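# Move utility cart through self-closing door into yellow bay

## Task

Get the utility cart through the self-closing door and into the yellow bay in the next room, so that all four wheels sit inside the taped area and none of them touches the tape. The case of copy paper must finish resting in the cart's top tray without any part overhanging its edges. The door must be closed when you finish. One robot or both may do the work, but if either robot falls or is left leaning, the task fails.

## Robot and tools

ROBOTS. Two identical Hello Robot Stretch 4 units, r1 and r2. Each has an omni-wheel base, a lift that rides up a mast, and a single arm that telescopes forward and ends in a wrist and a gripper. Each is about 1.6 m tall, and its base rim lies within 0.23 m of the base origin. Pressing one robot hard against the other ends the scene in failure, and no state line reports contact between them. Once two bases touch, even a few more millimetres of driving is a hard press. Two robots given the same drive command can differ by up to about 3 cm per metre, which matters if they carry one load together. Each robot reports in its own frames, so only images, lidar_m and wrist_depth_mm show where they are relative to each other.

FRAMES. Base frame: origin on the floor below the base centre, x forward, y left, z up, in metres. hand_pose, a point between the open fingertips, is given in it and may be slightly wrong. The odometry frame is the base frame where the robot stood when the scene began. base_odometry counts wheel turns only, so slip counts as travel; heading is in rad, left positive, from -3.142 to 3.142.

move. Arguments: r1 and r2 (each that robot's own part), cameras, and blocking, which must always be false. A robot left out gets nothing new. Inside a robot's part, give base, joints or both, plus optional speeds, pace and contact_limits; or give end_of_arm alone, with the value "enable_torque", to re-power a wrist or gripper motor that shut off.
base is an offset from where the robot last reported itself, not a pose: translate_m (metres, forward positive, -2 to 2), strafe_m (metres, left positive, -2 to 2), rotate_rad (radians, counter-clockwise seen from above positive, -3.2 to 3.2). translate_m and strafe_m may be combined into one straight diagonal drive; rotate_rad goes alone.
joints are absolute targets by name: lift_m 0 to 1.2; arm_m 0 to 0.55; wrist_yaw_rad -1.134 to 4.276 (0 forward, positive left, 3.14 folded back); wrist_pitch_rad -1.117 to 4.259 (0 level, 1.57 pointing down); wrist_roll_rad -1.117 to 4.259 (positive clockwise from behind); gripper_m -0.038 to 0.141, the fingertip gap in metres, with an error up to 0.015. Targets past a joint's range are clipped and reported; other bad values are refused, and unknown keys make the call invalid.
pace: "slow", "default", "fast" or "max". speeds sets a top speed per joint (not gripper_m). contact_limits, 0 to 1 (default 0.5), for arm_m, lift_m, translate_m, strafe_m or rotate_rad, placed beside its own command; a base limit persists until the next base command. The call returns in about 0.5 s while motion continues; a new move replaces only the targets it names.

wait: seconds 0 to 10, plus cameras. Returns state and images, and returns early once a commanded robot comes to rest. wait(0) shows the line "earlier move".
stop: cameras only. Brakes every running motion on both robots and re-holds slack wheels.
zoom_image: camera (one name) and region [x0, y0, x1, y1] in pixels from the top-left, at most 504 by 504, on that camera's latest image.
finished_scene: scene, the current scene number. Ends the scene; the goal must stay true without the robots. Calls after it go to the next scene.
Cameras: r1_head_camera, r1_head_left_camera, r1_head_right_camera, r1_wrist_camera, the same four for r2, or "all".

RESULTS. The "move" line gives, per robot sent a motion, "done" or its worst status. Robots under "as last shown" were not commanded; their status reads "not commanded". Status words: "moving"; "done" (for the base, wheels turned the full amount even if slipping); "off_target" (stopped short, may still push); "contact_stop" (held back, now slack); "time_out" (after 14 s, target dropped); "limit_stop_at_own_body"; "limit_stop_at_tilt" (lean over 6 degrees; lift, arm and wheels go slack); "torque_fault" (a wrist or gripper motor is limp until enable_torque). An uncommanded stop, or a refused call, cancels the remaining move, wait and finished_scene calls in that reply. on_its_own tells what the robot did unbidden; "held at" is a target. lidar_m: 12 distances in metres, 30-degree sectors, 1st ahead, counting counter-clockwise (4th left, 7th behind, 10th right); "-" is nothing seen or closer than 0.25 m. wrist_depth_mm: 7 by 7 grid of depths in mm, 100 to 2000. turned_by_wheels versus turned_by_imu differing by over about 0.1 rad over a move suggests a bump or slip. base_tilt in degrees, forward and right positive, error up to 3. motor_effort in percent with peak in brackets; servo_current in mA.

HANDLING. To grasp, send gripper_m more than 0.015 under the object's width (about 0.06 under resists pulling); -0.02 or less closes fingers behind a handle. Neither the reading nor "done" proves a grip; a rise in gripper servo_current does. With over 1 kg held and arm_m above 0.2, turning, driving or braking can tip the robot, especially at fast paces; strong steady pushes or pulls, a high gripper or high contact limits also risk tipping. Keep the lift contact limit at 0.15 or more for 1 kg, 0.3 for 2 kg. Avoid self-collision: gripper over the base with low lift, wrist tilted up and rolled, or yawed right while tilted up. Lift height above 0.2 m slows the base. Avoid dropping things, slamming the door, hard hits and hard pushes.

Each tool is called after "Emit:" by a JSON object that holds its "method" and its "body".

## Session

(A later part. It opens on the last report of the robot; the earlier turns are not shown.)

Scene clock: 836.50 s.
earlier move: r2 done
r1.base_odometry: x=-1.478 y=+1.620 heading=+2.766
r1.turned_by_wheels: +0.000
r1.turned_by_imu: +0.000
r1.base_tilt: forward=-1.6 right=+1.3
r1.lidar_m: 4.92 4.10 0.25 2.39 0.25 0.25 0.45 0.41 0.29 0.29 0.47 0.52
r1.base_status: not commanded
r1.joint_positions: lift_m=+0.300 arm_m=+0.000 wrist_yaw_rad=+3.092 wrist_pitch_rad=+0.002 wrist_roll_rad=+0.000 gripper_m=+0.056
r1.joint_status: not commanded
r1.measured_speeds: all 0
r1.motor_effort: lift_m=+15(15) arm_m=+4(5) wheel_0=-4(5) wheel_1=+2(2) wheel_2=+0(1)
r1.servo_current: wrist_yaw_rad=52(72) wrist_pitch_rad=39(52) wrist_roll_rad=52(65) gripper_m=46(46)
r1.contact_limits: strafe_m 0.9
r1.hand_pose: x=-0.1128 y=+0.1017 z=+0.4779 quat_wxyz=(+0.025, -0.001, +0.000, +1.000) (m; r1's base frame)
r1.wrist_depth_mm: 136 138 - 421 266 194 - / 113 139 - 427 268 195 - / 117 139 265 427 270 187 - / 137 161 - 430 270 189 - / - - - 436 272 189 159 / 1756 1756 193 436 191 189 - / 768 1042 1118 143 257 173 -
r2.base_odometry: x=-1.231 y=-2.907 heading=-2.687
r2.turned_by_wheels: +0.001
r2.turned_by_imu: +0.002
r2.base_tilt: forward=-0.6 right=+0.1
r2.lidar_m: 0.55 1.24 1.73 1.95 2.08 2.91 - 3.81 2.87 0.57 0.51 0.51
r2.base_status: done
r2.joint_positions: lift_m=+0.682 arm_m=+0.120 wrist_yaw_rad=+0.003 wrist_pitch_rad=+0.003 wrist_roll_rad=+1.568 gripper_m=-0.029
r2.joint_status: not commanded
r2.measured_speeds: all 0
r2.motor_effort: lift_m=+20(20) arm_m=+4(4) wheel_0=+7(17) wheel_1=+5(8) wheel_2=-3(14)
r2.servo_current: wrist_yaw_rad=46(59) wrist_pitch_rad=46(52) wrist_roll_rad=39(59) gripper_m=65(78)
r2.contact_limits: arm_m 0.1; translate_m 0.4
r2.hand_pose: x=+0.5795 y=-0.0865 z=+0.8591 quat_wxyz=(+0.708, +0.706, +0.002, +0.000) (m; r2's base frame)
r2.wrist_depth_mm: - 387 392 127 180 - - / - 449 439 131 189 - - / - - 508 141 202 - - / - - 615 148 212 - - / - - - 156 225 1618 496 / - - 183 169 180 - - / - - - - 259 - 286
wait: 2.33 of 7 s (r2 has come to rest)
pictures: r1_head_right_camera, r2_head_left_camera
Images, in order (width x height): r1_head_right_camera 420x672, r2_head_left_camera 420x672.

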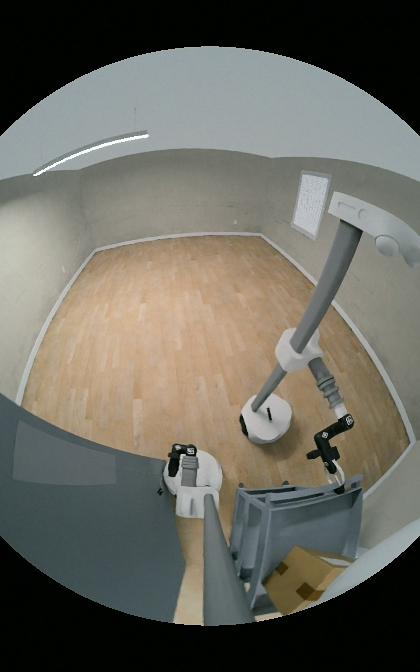

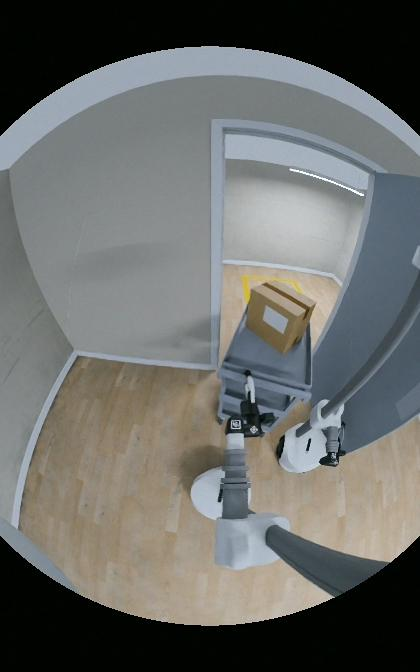

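Emit:
{"method": "move", "body": {"blocking": false, "r2": {"base":{"translate_m":0.22,"strafe_m":0.02},"pace":"slow","contact_limits":{"translate_m":0.4}}, "cameras": []}}

Emit:
{"method": "wait", "body": {"seconds": 7, "cameras": ["r2_head_left_camera","r1_head_right_camera"]}}

Emit:
{"method": "zoom_image", "body": {"camera": "r2_head_left_camera", "region": [180, 200, 420, 460]}}

Scene clock: 844.50 s.
move: r2 moving
r1: as last shown
r1.lidar_m: 4.92 4.11 0.25 2.41 0.25 0.25 0.45 0.42 0.30 0.29 0.49 0.53
r1.servo_current: wrist_yaw_rad=39(72) wrist_pitch_rad=46(46) wrist_roll_rad=46(59) gripper_m=39(46)
r1.contact_limits: strafe_m 0.9
r1.wrist_depth_mm: 136 138 - 421 267 193 - / 113 139 - 424 268 195 - / 117 139 266 430 268 187 - / 137 162 - 430 271 188 - / - - - 436 273 189 159 / 1808 1808 194 439 190 189 - / 778 1042 1118 143 258 173 -
r2.base_odometry: x=-1.242 y=-2.913 heading=-2.687
r2.turned_by_wheels: +0.000
r2.turned_by_imu: +0.001
r2.base_tilt: forward=-0.6 right=+0.1
r2.lidar_m: 0.55 1.24 1.76 1.96 2.08 2.92 - 3.80 2.88 0.56 0.49 0.52
r2.base_status: translate_m moving; strafe_m moving
r2.joint_positions: lift_m=+0.682 arm_m=+0.120 wrist_yaw_rad=+0.003 wrist_pitch_rad=+0.003 wrist_roll_rad=+1.568 gripper_m=-0.029
r2.joint_status: not commanded
r2.measured_speeds: translate_m=+0.049 strafe_m=+0.005 rotate_rad=-0.001 lift_m=+0.000 arm_m=+0.000 wrist_yaw_rad=+0.000 wrist_pitch_rad=+0.000 wrist_roll_rad=+0.000
r2.motor_effort: lift_m=+20(20) arm_m=+4(4) wheel_0=+4(11) wheel_1=+8(9) wheel_2=-10(11)
r2.servo_current: wrist_yaw_rad=52(52) wrist_pitch_rad=39(46) wrist_roll_rad=52(59) gripper_m=78(78)
r2.contact_limits: arm_m 0.1; translate_m 0.4
r2.hand_pose: x=+0.5795 y=-0.0865 z=+0.8591 quat_wxyz=(+0.708, +0.706, +0.002, +0.000) (m; r2's base frame)
r2.wrist_depth_mm: - 392 392 129 180 - - / - 449 439 133 191 - - / - - 508 142 203 - - / - - 603 150 213 - - / - - - 157 225 1708 484 / - - 183 170 180 - - / - - - - 257 - 285
pictures: none
No camera images: "cameras" was empty.

Scene clock: 847.50 s.
earlier move: r2 done
r1.base_odometry: x=-1.478 y=+1.620 heading=+2.766
r1.turned_by_wheels: +0.000
r1.turned_by_imu: +0.000
r1.base_tilt: forward=-1.6 right=+1.3
r1.lidar_m: 4.93 4.08 0.25 2.39 0.25 0.25 0.46 0.52 0.45 0.49 0.46 3.04
r1.base_status: not commanded
r1.joint_positions: lift_m=+0.300 arm_m=+0.000 wrist_yaw_rad=+3.092 wrist_pitch_rad=+0.002 wrist_roll_rad=+0.000 gripper_m=+0.056
r1.joint_status: not commanded
r1.measured_speeds: all 0
r1.motor_effort: lift_m=+15(15) arm_m=+4(5) wheel_0=-4(5) wheel_1=+2(3) wheel_2=+0(1)
r1.servo_current: wrist_yaw_rad=52(72) wrist_pitch_rad=46(52) wrist_roll_rad=52(72) gripper_m=39(46)
r1.contact_limits: strafe_m 0.9
r1.hand_pose: x=-0.1128 y=+0.1017 z=+0.4779 quat_wxyz=(+0.025, -0.001, +0.000, +1.000) (m; r1's base frame)
r1.wrist_depth_mm: 136 138 - 418 265 193 - / 113 139 - 424 267 195 - / 117 140 265 430 268 187 - / 137 161 - 430 271 187 - / - - - 433 271 189 159 / 1983 1618 193 439 191 190 - / - 1042 1118 143 257 174 -
r2.base_odometry: x=-1.420 y=-3.021 heading=-2.687
r2.turned_by_wheels: -0.001
r2.turned_by_imu: -0.001
r2.base_tilt: forward=-0.6 right=+0.1
r2.lidar_m: 0.55 1.01 1.41 1.94 2.05 2.88 - 3.87 2.89 0.46 0.49 0.51
r2.base_status: done
r2.joint_positions: lift_m=+0.682 arm_m=+0.120 wrist_yaw_rad=-0.001 wrist_pitch_rad=+0.003 wrist_roll_rad=+1.568 gripper_m=-0.029
r2.joint_status: not commanded
r2.measured_speeds: all 0
r2.motor_effort: lift_m=+20(20) arm_m=+4(4) wheel_0=+1(11) wheel_1=+3(9) wheel_2=-8(13)
r2.servo_current: wrist_yaw_rad=46(59) wrist_pitch_rad=39(46) wrist_roll_rad=33(59) gripper_m=72(78)
r2.contact_limits: arm_m 0.1; translate_m 0.4
r2.hand_pose: x=+0.5792 y=-0.0877 z=+0.8591 quat_wxyz=(+0.708, +0.706, +0.001, -0.001) (m; r2's base frame)
r2.wrist_depth_mm: - 392 394 130 182 - - / - 449 436 134 192 - - / - - 508 142 205 - - / - - 603 151 214 - - / - - - 158 226 1708 484 / - - 182 171 179 - - / - - - - 257 - 285
wait: 3.00 of 7 s (r2 has come to rest)
pictures: r1_head_right_camera, r2_head_left_camera
Images, in order (width x height): r1_head_right_camera 420x672, r2_head_left_camera 420x672.

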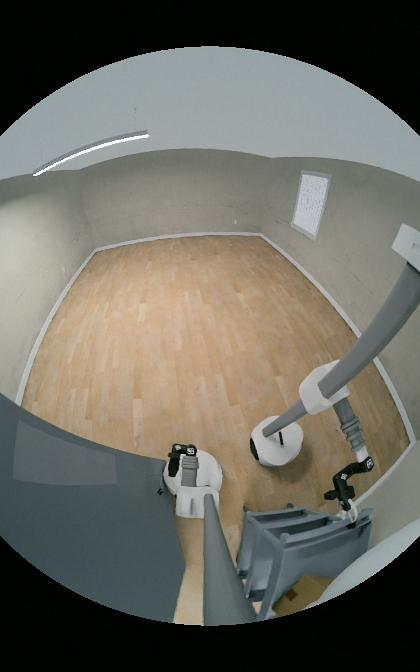

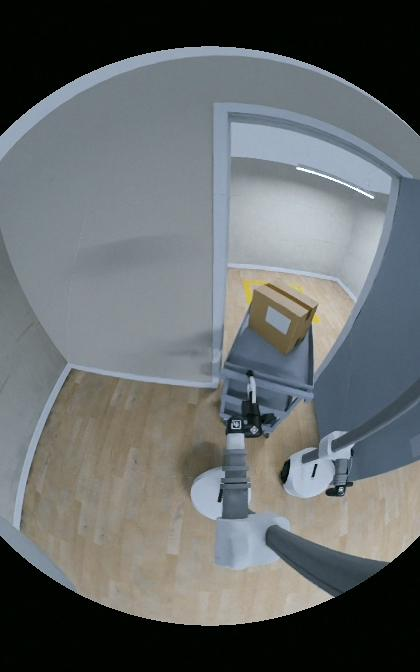

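Scaled by 1.938 from the camera's 420x672 image, which has a finer 600x960 frame.

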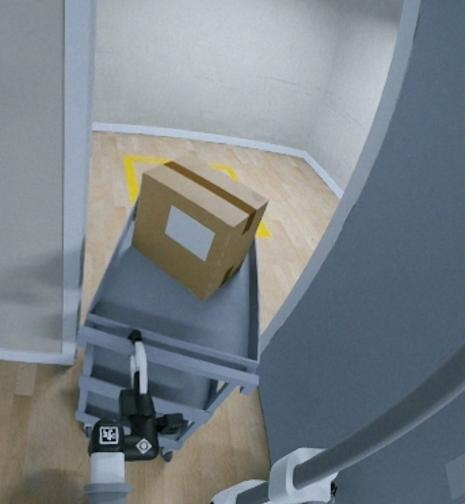

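Emit:
{"method": "move", "body": {"r2": {"base":{"translate_m":0.22,"strafe_m":0.02},"pace":"slow","contact_limits":{"translate_m":0.5}}, "blocking": false, "cameras": []}}

Emit:
{"method": "wait", "body": {"seconds": 5, "cameras": ["r2_head_camera","r2_head_left_camera","r1_head_right_camera"]}}

Scene clock: 889.53 s.
move: r2 moving
r1: as last shown
r1.lidar_m: 4.93 4.10 0.25 2.40 0.25 0.25 0.46 0.52 0.45 0.49 0.46 3.05
r1.motor_effort: lift_m=+15(15) arm_m=+4(4) wheel_0=-4(4) wheel_1=+2(2) wheel_2=-1(1)
r1.servo_current: wrist_yaw_rad=65(65) wrist_pitch_rad=39(46) wrist_roll_rad=52(59) gripper_m=46(46)
r1.contact_limits: strafe_m 0.9
r1.wrist_depth_mm: 136 139 - 421 267 194 - / 113 139 - 424 270 195 - / 117 139 264 430 271 187 - / 137 162 - 430 271 189 - / - - - 436 272 189 160 / 1983 1808 194 436 191 188 - / - 1025 1118 143 257 173 -
r2.base_odometry: x=-1.431 y=-3.028 heading=-2.687
r2.turned_by_wheels: +0.000
r2.turned_by_imu: +0.000
r2.base_tilt: forward=-0.7 right=+0.1
r2.lidar_m: 0.56 1.01 1.44 1.91 2.03 2.89 - 3.86 2.91 0.45 0.47 0.50
r2.base_status: translate_m moving; strafe_m moving
r2.joint_positions: lift_m=+0.682 arm_m=+0.120 wrist_yaw_rad=-0.001 wrist_pitch_rad=+0.003 wrist_roll_rad=+1.568 gripper_m=-0.029
r2.joint_status: not commanded
r2.measured_speeds: translate_m=+0.048 strafe_m=+0.004 rotate_rad=+0.001 lift_m=+0.000 arm_m=+0.000 wrist_yaw_rad=+0.000 wrist_pitch_rad=+0.000 wrist_roll_rad=+0.000
r2.motor_effort: lift_m=+20(20) arm_m=+4(4) wheel_0=+1(6) wheel_1=+9(9) wheel_2=-13(14)
r2.servo_current: wrist_yaw_rad=52(65) wrist_pitch_rad=46(46) wrist_roll_rad=59(59) gripper_m=72(72)
r2.contact_limits: arm_m 0.1; translate_m 0.5
r2.hand_pose: x=+0.5792 y=-0.0877 z=+0.8591 quat_wxyz=(+0.708, +0.706, +0.001, -0.001) (m; r2's base frame)
r2.wrist_depth_mm: - 392 392 130 181 - - / - 449 436 134 191 - - / - - 508 141 204 - - / - - 603 150 213 - - / - - - 158 226 1708 496 / - - 182 170 179 - - / - - - - 258 - 285
pictures: none
No camera images: "cameras" was empty.

Scene clock: 892.53 s.
earlier move: r2 done
r1.base_odometry: x=-1.478 y=+1.620 heading=+2.766
r1.turned_by_wheels: +0.000
r1.turned_by_imu: +0.000
r1.base_tilt: forward=-1.6 right=+1.2
r1.lidar_m: 4.92 4.09 0.25 2.40 0.25 0.25 0.45 0.66 0.61 0.49 0.52 3.06
r1.base_status: not commanded
r1.joint_positions: lift_m=+0.300 arm_m=+0.000 wrist_yaw_rad=+3.092 wrist_pitch_rad=+0.002 wrist_roll_rad=+0.000 gripper_m=+0.056
r1.joint_status: not commanded
r1.measured_speeds: all 0
r1.motor_effort: lift_m=+15(15) arm_m=+4(5) wheel_0=-4(5) wheel_1=+2(2) wheel_2=+0(1)
r1.servo_current: wrist_yaw_rad=39(65) wrist_pitch_rad=39(52) wrist_roll_rad=52(72) gripper_m=46(52)
r1.contact_limits: strafe_m 0.9
r1.hand_pose: x=-0.1128 y=+0.1017 z=+0.4779 quat_wxyz=(+0.025, -0.001, +0.000, +1.000) (m; r1's base frame)
r1.wrist_depth_mm: 136 138 - 421 266 193 - / 113 139 - 424 268 195 - / 117 140 264 427 271 187 - / 137 161 - 430 272 188 - / - - - 436 272 189 160 / - 1708 194 439 191 189 - / - 1042 1098 143 256 173 -
r2.base_odometry: x=-1.609 y=-3.136 heading=-2.687
r2.turned_by_wheels: +0.000
r2.turned_by_imu: +0.000
r2.base_tilt: forward=-0.7 right=+0.1
r2.lidar_m: 0.56 0.80 1.13 1.90 2.01 2.84 - 3.91 0.52 0.51 0.94 0.49
r2.base_status: done
r2.joint_positions: lift_m=+0.682 arm_m=+0.120 wrist_yaw_rad=-0.001 wrist_pitch_rad=+0.003 wrist_roll_rad=+1.568 gripper_m=-0.029
r2.joint_status: not commanded
r2.measured_speeds: all 0
r2.motor_effort: lift_m=+20(20) arm_m=+4(4) wheel_0=+2(10) wheel_1=+5(9) wheel_2=-8(14)
r2.servo_current: wrist_yaw_rad=46(65) wrist_pitch_rad=46(46) wrist_roll_rad=46(59) gripper_m=65(78)
r2.contact_limits: arm_m 0.1; translate_m 0.5
r2.hand_pose: x=+0.5792 y=-0.0877 z=+0.8591 quat_wxyz=(+0.708, +0.706, +0.001, -0.001) (m; r2's base frame)
r2.wrist_depth_mm: - 392 387 126 178 - - / - 452 430 131 187 - - / - - 512 140 202 - - / - - - 148 214 - - / - - - 156 226 1708 480 / - - 185 170 179 1537 415 / 399 402 402 - 257 287 293
wait: 3.00 of 5 s (r2 has come to rest)
pictures: r1_head_right_camera, r2_head_camera, r2_head_left_camera
Images, in order (width x height): r1_head_right_camera 420x672, r2_head_camera 420x560, r2_head_left_camera 420x672.

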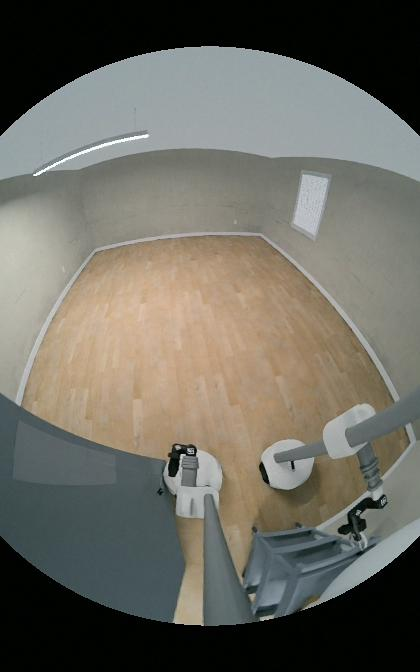

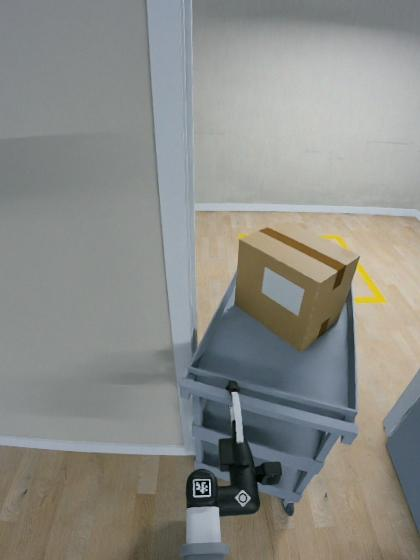

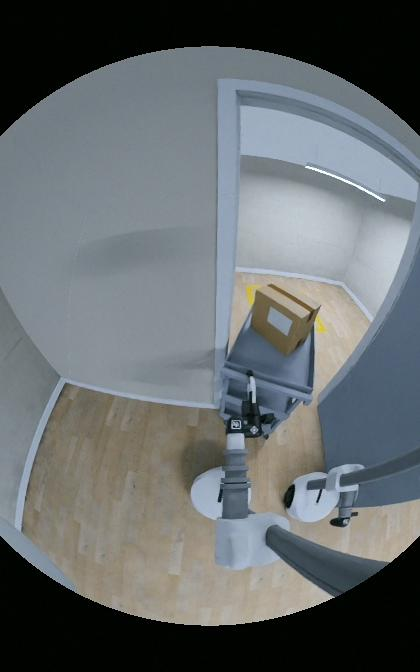

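Emit:
{"method": "move", "body": {"r2": {"base":{"translate_m":0.15,"strafe_m":-0.08},"pace":"slow","contact_limits":{"translate_m":0.5}}, "blocking": false, "cameras": []}}

Emit:
{"method": "wait", "body": {"seconds": 5, "cameras": ["r2_head_camera","r2_head_left_camera","r2_head_right_camera"]}}

Scene clock: 902.20 s.
move: r2 moving
r1: as last shown
r1.base_tilt: forward=-1.6 right=+1.3
r1.lidar_m: 4.91 4.12 0.25 2.40 0.25 0.25 0.44 0.66 0.62 0.47 0.54 3.06
r1.motor_effort: lift_m=+15(15) arm_m=+4(4) wheel_0=-4(5) wheel_1=+2(2) wheel_2=+0(1)
r1.servo_current: wrist_yaw_rad=39(65) wrist_pitch_rad=39(46) wrist_roll_rad=52(59) gripper_m=39(46)
r1.contact_limits: strafe_m 0.9
r1.wrist_depth_mm: 136 139 - 421 266 194 - / 113 139 - 424 267 195 - / 117 139 264 430 270 187 - / 137 161 - 433 271 189 - / - - - 433 273 189 159 / - 1618 193 439 190 188 - / - 1078 1098 143 257 173 -
r2.base_odometry: x=-1.623 y=-3.135 heading=-2.687
r2.turned_by_wheels: +0.000
r2.turned_by_imu: +0.001
r2.base_tilt: forward=-0.6 right=+0.1
r2.lidar_m: 0.56 0.79 1.12 1.92 2.03 2.83 - 3.91 0.49 0.48 0.96 0.47
r2.base_status: translate_m moving; strafe_m moving
r2.joint_positions: lift_m=+0.682 arm_m=+0.120 wrist_yaw_rad=-0.001 wrist_pitch_rad=+0.003 wrist_roll_rad=+1.568 gripper_m=-0.029
r2.joint_status: not commanded
r2.measured_speeds: translate_m=+0.048 strafe_m=-0.027 rotate_rad=-0.003 lift_m=+0.000 arm_m=+0.000 wrist_yaw_rad=+0.000 wrist_pitch_rad=+0.000 wrist_roll_rad=+0.000
r2.motor_effort: lift_m=+20(20) arm_m=+4(4) wheel_0=+10(13) wheel_1=+6(7) wheel_2=-9(13)
r2.servo_current: wrist_yaw_rad=46(59) wrist_pitch_rad=46(46) wrist_roll_rad=52(52) gripper_m=65(72)
r2.contact_limits: arm_m 0.1; translate_m 0.5
r2.hand_pose: x=+0.5792 y=-0.0877 z=+0.8591 quat_wxyz=(+0.708, +0.706, +0.001, -0.001) (m; r2's base frame)
r2.wrist_depth_mm: - 389 384 122 178 - - / - 452 430 128 186 - - / - - 517 136 200 - - / - - - 147 211 - - / - - - 155 225 1708 477 / - - 185 169 179 - - / 392 394 392 - 263 286 293
pictures: none
No camera images: "cameras" was empty.

Scene clock: 904.57 s.
earlier move: r2 done
r1.base_odometry: x=-1.478 y=+1.620 heading=+2.766
r1.turned_by_wheels: +0.000
r1.turned_by_imu: +0.000
r1.base_tilt: forward=-1.6 right=+1.3
r1.lidar_m: 4.94 4.11 0.25 2.40 0.25 0.25 0.46 0.78 0.50 0.45 2.58 3.01
r1.base_status: not commanded
r1.joint_positions: lift_m=+0.300 arm_m=+0.000 wrist_yaw_rad=+3.092 wrist_pitch_rad=+0.002 wrist_roll_rad=+0.000 gripper_m=+0.056
r1.joint_status: not commanded
r1.measured_speeds: all 0
r1.motor_effort: lift_m=+15(15) arm_m=+4(5) wheel_0=-5(5) wheel_1=+2(3) wheel_2=+0(1)
r1.servo_current: wrist_yaw_rad=59(72) wrist_pitch_rad=39(52) wrist_roll_rad=46(72) gripper_m=46(46)
r1.contact_limits: strafe_m 0.9
r1.hand_pose: x=-0.1128 y=+0.1017 z=+0.4779 quat_wxyz=(+0.025, -0.001, +0.000, +1.000) (m; r1's base frame)
r1.wrist_depth_mm: 136 138 - 424 266 193 - / 113 139 - 427 268 195 - / 117 139 265 430 271 187 - / 137 161 - 433 271 188 - / - - - 436 272 189 159 / - 1618 195 433 191 188 - / 788 1078 1098 143 256 173 -
r2.base_odometry: x=-1.778 y=-3.130 heading=-2.686
r2.turned_by_wheels: +0.000
r2.turned_by_imu: +0.002
r2.base_tilt: forward=-0.7 right=+0.1
r2.lidar_m: 0.52 0.63 0.89 1.97 2.07 2.94 - 3.79 0.48 0.47 0.87 0.53
r2.base_status: done
r2.joint_positions: lift_m=+0.682 arm_m=+0.120 wrist_yaw_rad=+0.003 wrist_pitch_rad=+0.003 wrist_roll_rad=+1.568 gripper_m=-0.029
r2.joint_status: not commanded
r2.measured_speeds: all 0
r2.motor_effort: lift_m=+20(20) arm_m=+4(4) wheel_0=+6(18) wheel_1=+5(8) wheel_2=-2(13)
r2.servo_current: wrist_yaw_rad=39(65) wrist_pitch_rad=39(52) wrist_roll_rad=52(65) gripper_m=65(78)
r2.contact_limits: arm_m 0.1; translate_m 0.5
r2.hand_pose: x=+0.5795 y=-0.0866 z=+0.8591 quat_wxyz=(+0.708, +0.706, +0.002, +0.000) (m; r2's base frame)
r2.wrist_depth_mm: - 421 418 136 190 - - / - 442 433 142 199 759 - / - - 500 148 207 - - / - - 580 155 217 - - / - - - 163 227 1756 508 / - - 186 171 179 1618 1205 / - - - - 251 - 1138
wait: 2.37 of 5 s (r2 has come to rest)
pictures: r2_head_camera, r2_head_left_camera, r2_head_right_camera
Images, in order (width x height): r2_head_camera 420x560, r2_head_left_camera 420x672, r2_head_right_camera 420x672.

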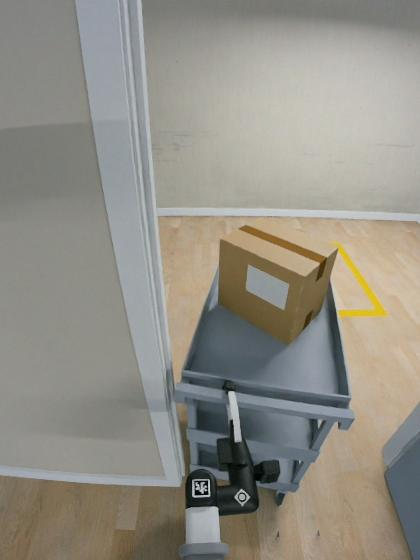

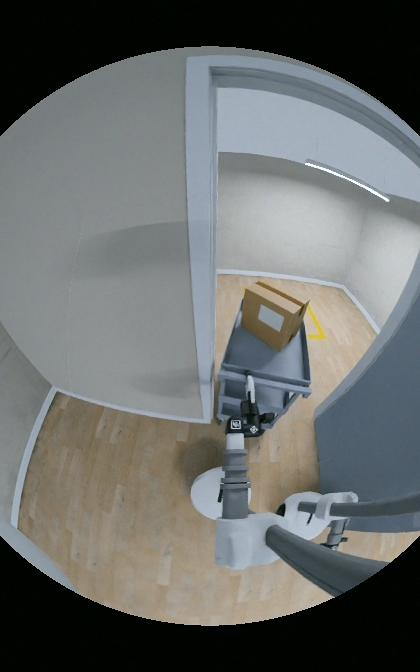

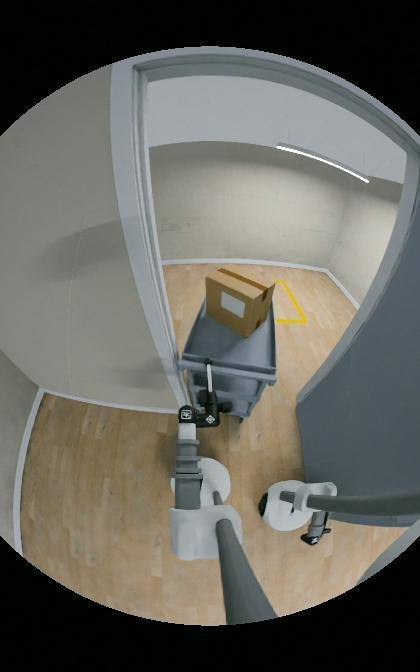

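Emit:
{"method": "move", "body": {"r2": {"base":{"translate_m":0.16,"strafe_m":-0.05},"pace":"slow","contact_limits":{"translate_m":0.5}}, "blocking": false, "cameras": []}}

Emit:
{"method": "wait", "body": {"seconds": 5, "cameras": []}}

Emit:
{"method": "move", "body": {"r2": {"base":{"translate_m":0.03,"strafe_m":-0.1},"pace":"slow","contact_limits":{"translate_m":0.5}}, "blocking": false, "cameras": []}}

Emit:
{"method": "wait", "body": {"seconds": 5, "cameras": ["r2_head_camera","r2_head_right_camera"]}}

Scene clock: 917.60 s.
move: r2 moving
r1: as last shown
r1.lidar_m: 4.94 4.11 0.25 2.39 0.25 0.25 0.47 0.78 0.48 0.44 2.60 3.08
r1.motor_effort: lift_m=+15(15) arm_m=+4(5) wheel_0=-4(4) wheel_1=+2(2) wheel_2=+0(1)
r1.servo_current: wrist_yaw_rad=65(65) wrist_pitch_rad=39(39) wrist_roll_rad=33(59) gripper_m=46(46)
r1.contact_limits: strafe_m 0.9
r1.wrist_depth_mm: 136 138 - 421 267 193 - / 113 139 - 424 268 195 - / 117 139 265 430 270 187 - / 137 162 - 430 271 188 - / - - - 433 272 189 159 / - 1618 194 439 191 189 - / 1098 1098 1138 143 257 173 -
r2.base_odometry: x=-1.791 y=-3.131 heading=-2.686
r2.turned_by_wheels: +0.001
r2.turned_by_imu: +0.001
r2.base_tilt: forward=-0.7 right=+0.1
r2.lidar_m: 0.52 0.62 0.90 1.97 2.09 2.95 - 3.79 0.47 0.49 0.89 0.51
r2.base_status: translate_m moving; strafe_m moving
r2.joint_positions: lift_m=+0.682 arm_m=+0.120 wrist_yaw_rad=+0.003 wrist_pitch_rad=+0.003 wrist_roll_rad=+1.568 gripper_m=-0.029
r2.joint_status: not commanded
r2.measured_speeds: translate_m=+0.049 strafe_m=-0.015 rotate_rad=+0.001 lift_m=+0.000 arm_m=+0.000 wrist_yaw_rad=+0.000 wrist_pitch_rad=+0.000 wrist_roll_rad=+0.000
r2.motor_effort: lift_m=+20(20) arm_m=+4(4) wheel_0=+13(13) wheel_1=+5(7) wheel_2=-10(10)
r2.servo_current: wrist_yaw_rad=46(52) wrist_pitch_rad=39(46) wrist_roll_rad=39(59) gripper_m=72(72)
r2.contact_limits: arm_m 0.1; translate_m 0.5
r2.hand_pose: x=+0.5795 y=-0.0866 z=+0.8591 quat_wxyz=(+0.708, +0.706, +0.002, +0.000) (m; r2's base frame)
r2.wrist_depth_mm: - 430 424 138 192 - - / - 439 433 143 199 768 - / - - 496 149 210 - - / - - 580 156 217 - - / - - - 163 227 1661 517 / - - 186 171 179 1618 1205 / - - - - 251 - 1182
pictures: none
No camera images: "cameras" was empty.

Scene clock: 920.00 s.
earlier move: r2 done
r1.base_odometry: x=-1.478 y=+1.620 heading=+2.766
r1.turned_by_wheels: +0.000
r1.turned_by_imu: +0.000
r1.base_tilt: forward=-1.6 right=+1.3
r1.lidar_m: 4.92 4.09 0.25 2.40 0.25 0.25 0.47 0.87 0.49 0.50 2.60 3.07
r1.base_status: not commanded
r1.joint_positions: lift_m=+0.300 arm_m=+0.000 wrist_yaw_rad=+3.092 wrist_pitch_rad=+0.002 wrist_roll_rad=+0.000 gripper_m=+0.056
r1.joint_status: not commanded
r1.measured_speeds: all 0
r1.motor_effort: lift_m=+15(15) arm_m=+4(5) wheel_0=-4(5) wheel_1=+2(2) wheel_2=-1(1)
r1.servo_current: wrist_yaw_rad=46(65) wrist_pitch_rad=39(52) wrist_roll_rad=52(72) gripper_m=46(52)
r1.contact_limits: strafe_m 0.9
r1.hand_pose: x=-0.1128 y=+0.1017 z=+0.4779 quat_wxyz=(+0.025, -0.001, +0.000, +1.000) (m; r1's base frame)
r1.wrist_depth_mm: 136 138 - 421 267 193 - / 113 139 - 421 268 194 - / 117 139 265 430 268 187 - / 137 162 - 433 271 188 - / 1464 - - 433 271 190 160 / 976 1618 193 436 191 189 - / 1098 1118 1118 143 257 173 -
r2.base_odometry: x=-1.944 y=-3.155 heading=-2.687
r2.turned_by_wheels: -0.001
r2.turned_by_imu: +0.000
r2.base_tilt: forward=-0.7 right=+0.1
r2.lidar_m: 0.51 0.45 0.65 2.02 2.14 3.02 - 0.54 0.49 0.78 0.85 0.54
r2.base_status: done
r2.joint_positions: lift_m=+0.682 arm_m=+0.120 wrist_yaw_rad=+0.001 wrist_pitch_rad=+0.003 wrist_roll_rad=+1.568 gripper_m=-0.029
r2.joint_status: not commanded
r2.measured_speeds: all 0
r2.motor_effort: lift_m=+20(20) arm_m=+4(4) wheel_0=+3(13) wheel_1=+3(7) wheel_2=-7(12)
r2.servo_current: wrist_yaw_rad=46(59) wrist_pitch_rad=46(46) wrist_roll_rad=33(59) gripper_m=72(78)
r2.contact_limits: arm_m 0.1; translate_m 0.5
r2.hand_pose: x=+0.5793 y=-0.0872 z=+0.8591 quat_wxyz=(+0.708, +0.706, +0.001, -0.001) (m; r2's base frame)
r2.wrist_depth_mm: - - 559 153 208 759 - / - 449 439 156 214 759 - / - - 484 160 219 - - / - - 549 163 224 - - / - - - 168 230 1863 - / - - 186 173 179 1618 512 / - - - - 241 - 1182
wait: 2.40 of 5 s (r2 has come to rest)
pictures: none
No camera images: "cameras" was empty.

Scene clock: 920.50 s.
move: r2 moving
r1: as last shown
r1.lidar_m: 4.92 4.09 0.25 2.38 0.25 0.25 0.47 0.87 0.48 0.51 2.59 3.07
r1.motor_effort: lift_m=+15(15) arm_m=+4(5) wheel_0=-4(5) wheel_1=+2(2) wheel_2=+0(1)
r1.servo_current: wrist_yaw_rad=72(72) wrist_pitch_rad=39(46) wrist_roll_rad=52(52) gripper_m=39(46)
r1.contact_limits: strafe_m 0.9
r1.wrist_depth_mm: 136 138 - 424 268 193 - / 113 139 - 427 268 195 - / 117 139 265 427 270 187 - / 137 161 - 433 272 189 - / 1464 - - 436 272 189 160 / - 1618 193 436 191 189 - / 1098 1118 1160 143 257 172 -
r2.base_odometry: x=-1.952 y=-3.146 heading=-2.687
r2.turned_by_wheels: +0.000
r2.turned_by_imu: +0.000
r2.base_tilt: forward=-0.6 right=+0.1
r2.lidar_m: 0.52 0.45 0.67 2.01 2.16 3.01 - 0.52 0.50 0.79 0.84 0.53
r2.base_status: translate_m moving; strafe_m moving
r2.joint_positions: lift_m=+0.682 arm_m=+0.120 wrist_yaw_rad=+0.001 wrist_pitch_rad=+0.003 wrist_roll_rad=+1.568 gripper_m=-0.029
r2.joint_status: not commanded
r2.measured_speeds: translate_m=+0.014 strafe_m=-0.047 rotate_rad=+0.003 lift_m=+0.000 arm_m=+0.000 wrist_yaw_rad=+0.000 wrist_pitch_rad=+0.000 wrist_roll_rad=+0.000
r2.motor_effort: lift_m=+20(20) arm_m=+4(4) wheel_0=+12(12) wheel_1=-6(8) wheel_2=-7(10)
r2.servo_current: wrist_yaw_rad=52(52) wrist_pitch_rad=39(46) wrist_roll_rad=39(59) gripper_m=72(78)
r2.contact_limits: arm_m 0.1; translate_m 0.5
r2.hand_pose: x=+0.5793 y=-0.0872 z=+0.8591 quat_wxyz=(+0.708, +0.706, +0.001, -0.001) (m; r2's base frame)
r2.wrist_depth_mm: - - 530 151 206 750 - / - 442 433 155 212 788 - / - - 484 158 217 - - / - - 549 162 224 - - / - - - 167 229 1863 - / - - 186 173 180 1576 504 / - - - - 242 - 1182
pictures: none
No camera images: "cameras" was empty.

Scene clock: 922.30 s.
earlier move: r2 done
r1.base_odometry: x=-1.478 y=+1.620 heading=+2.766
r1.turned_by_wheels: +0.000
r1.turned_by_imu: +0.000
r1.base_tilt: forward=-1.6 right=+1.3
r1.lidar_m: 4.93 4.11 0.25 2.39 0.25 0.25 0.47 0.58 0.44 0.54 2.60 3.04
r1.base_status: not commanded
r1.joint_positions: lift_m=+0.300 arm_m=+0.000 wrist_yaw_rad=+3.092 wrist_pitch_rad=+0.002 wrist_roll_rad=+0.000 gripper_m=+0.056
r1.joint_status: not commanded
r1.measured_speeds: all 0
r1.motor_effort: lift_m=+15(15) arm_m=+4(5) wheel_0=-4(5) wheel_1=+2(2) wheel_2=+0(1)
r1.servo_current: wrist_yaw_rad=33(72) wrist_pitch_rad=39(52) wrist_roll_rad=52(72) gripper_m=39(46)
r1.contact_limits: strafe_m 0.9
r1.hand_pose: x=-0.1128 y=+0.1017 z=+0.4779 quat_wxyz=(+0.025, -0.001, +0.000, +1.000) (m; r1's base frame)
r1.wrist_depth_mm: 136 138 - 421 267 193 - / 113 139 - 424 270 196 - / 117 140 265 433 268 187 - / 137 162 - 433 271 189 - / - - - 436 272 189 159 / - 1618 193 436 191 189 - / 1182 1060 1118 143 257 173 -
r2.base_odometry: x=-2.014 y=-3.078 heading=-2.687
r2.turned_by_wheels: +0.000
r2.turned_by_imu: +0.001
r2.base_tilt: forward=-0.7 right=+0.1
r2.lidar_m: 0.53 0.47 0.61 1.93 2.24 3.17 - 0.46 0.45 0.68 0.73 0.54
r2.base_status: done
r2.joint_positions: lift_m=+0.682 arm_m=+0.120 wrist_yaw_rad=+0.003 wrist_pitch_rad=+0.003 wrist_roll_rad=+1.568 gripper_m=-0.029
r2.joint_status: not commanded
r2.measured_speeds: all 0
r2.motor_effort: lift_m=+20(20) arm_m=+4(4) wheel_0=+6(14) wheel_1=-3(8) wheel_2=-4(10)
r2.servo_current: wrist_yaw_rad=52(52) wrist_pitch_rad=39(46) wrist_roll_rad=52(59) gripper_m=72(78)
r2.contact_limits: arm_m 0.1; translate_m 0.5
r2.hand_pose: x=+0.5796 y=-0.0865 z=+0.8591 quat_wxyz=(+0.708, +0.706, +0.002, +0.000) (m; r2's base frame)
r2.wrist_depth_mm: - - - 169 228 1708 - / - - 517 170 229 820 - / - - 469 170 230 820 - / - - 521 171 231 831 - / - - 574 172 232 831 - / - - 185 173 180 1756 492 / - - - - - - 1182
wait: 1.80 of 5 s (r2 has come to rest)
pictures: r2_head_camera, r2_head_right_camera
Images, in order (width x height): r2_head_camera 420x560, r2_head_right_camera 420x672.

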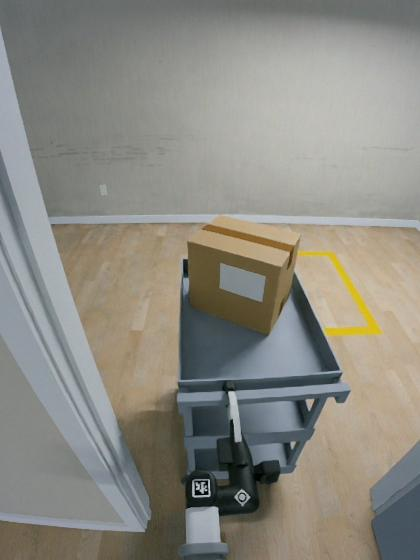

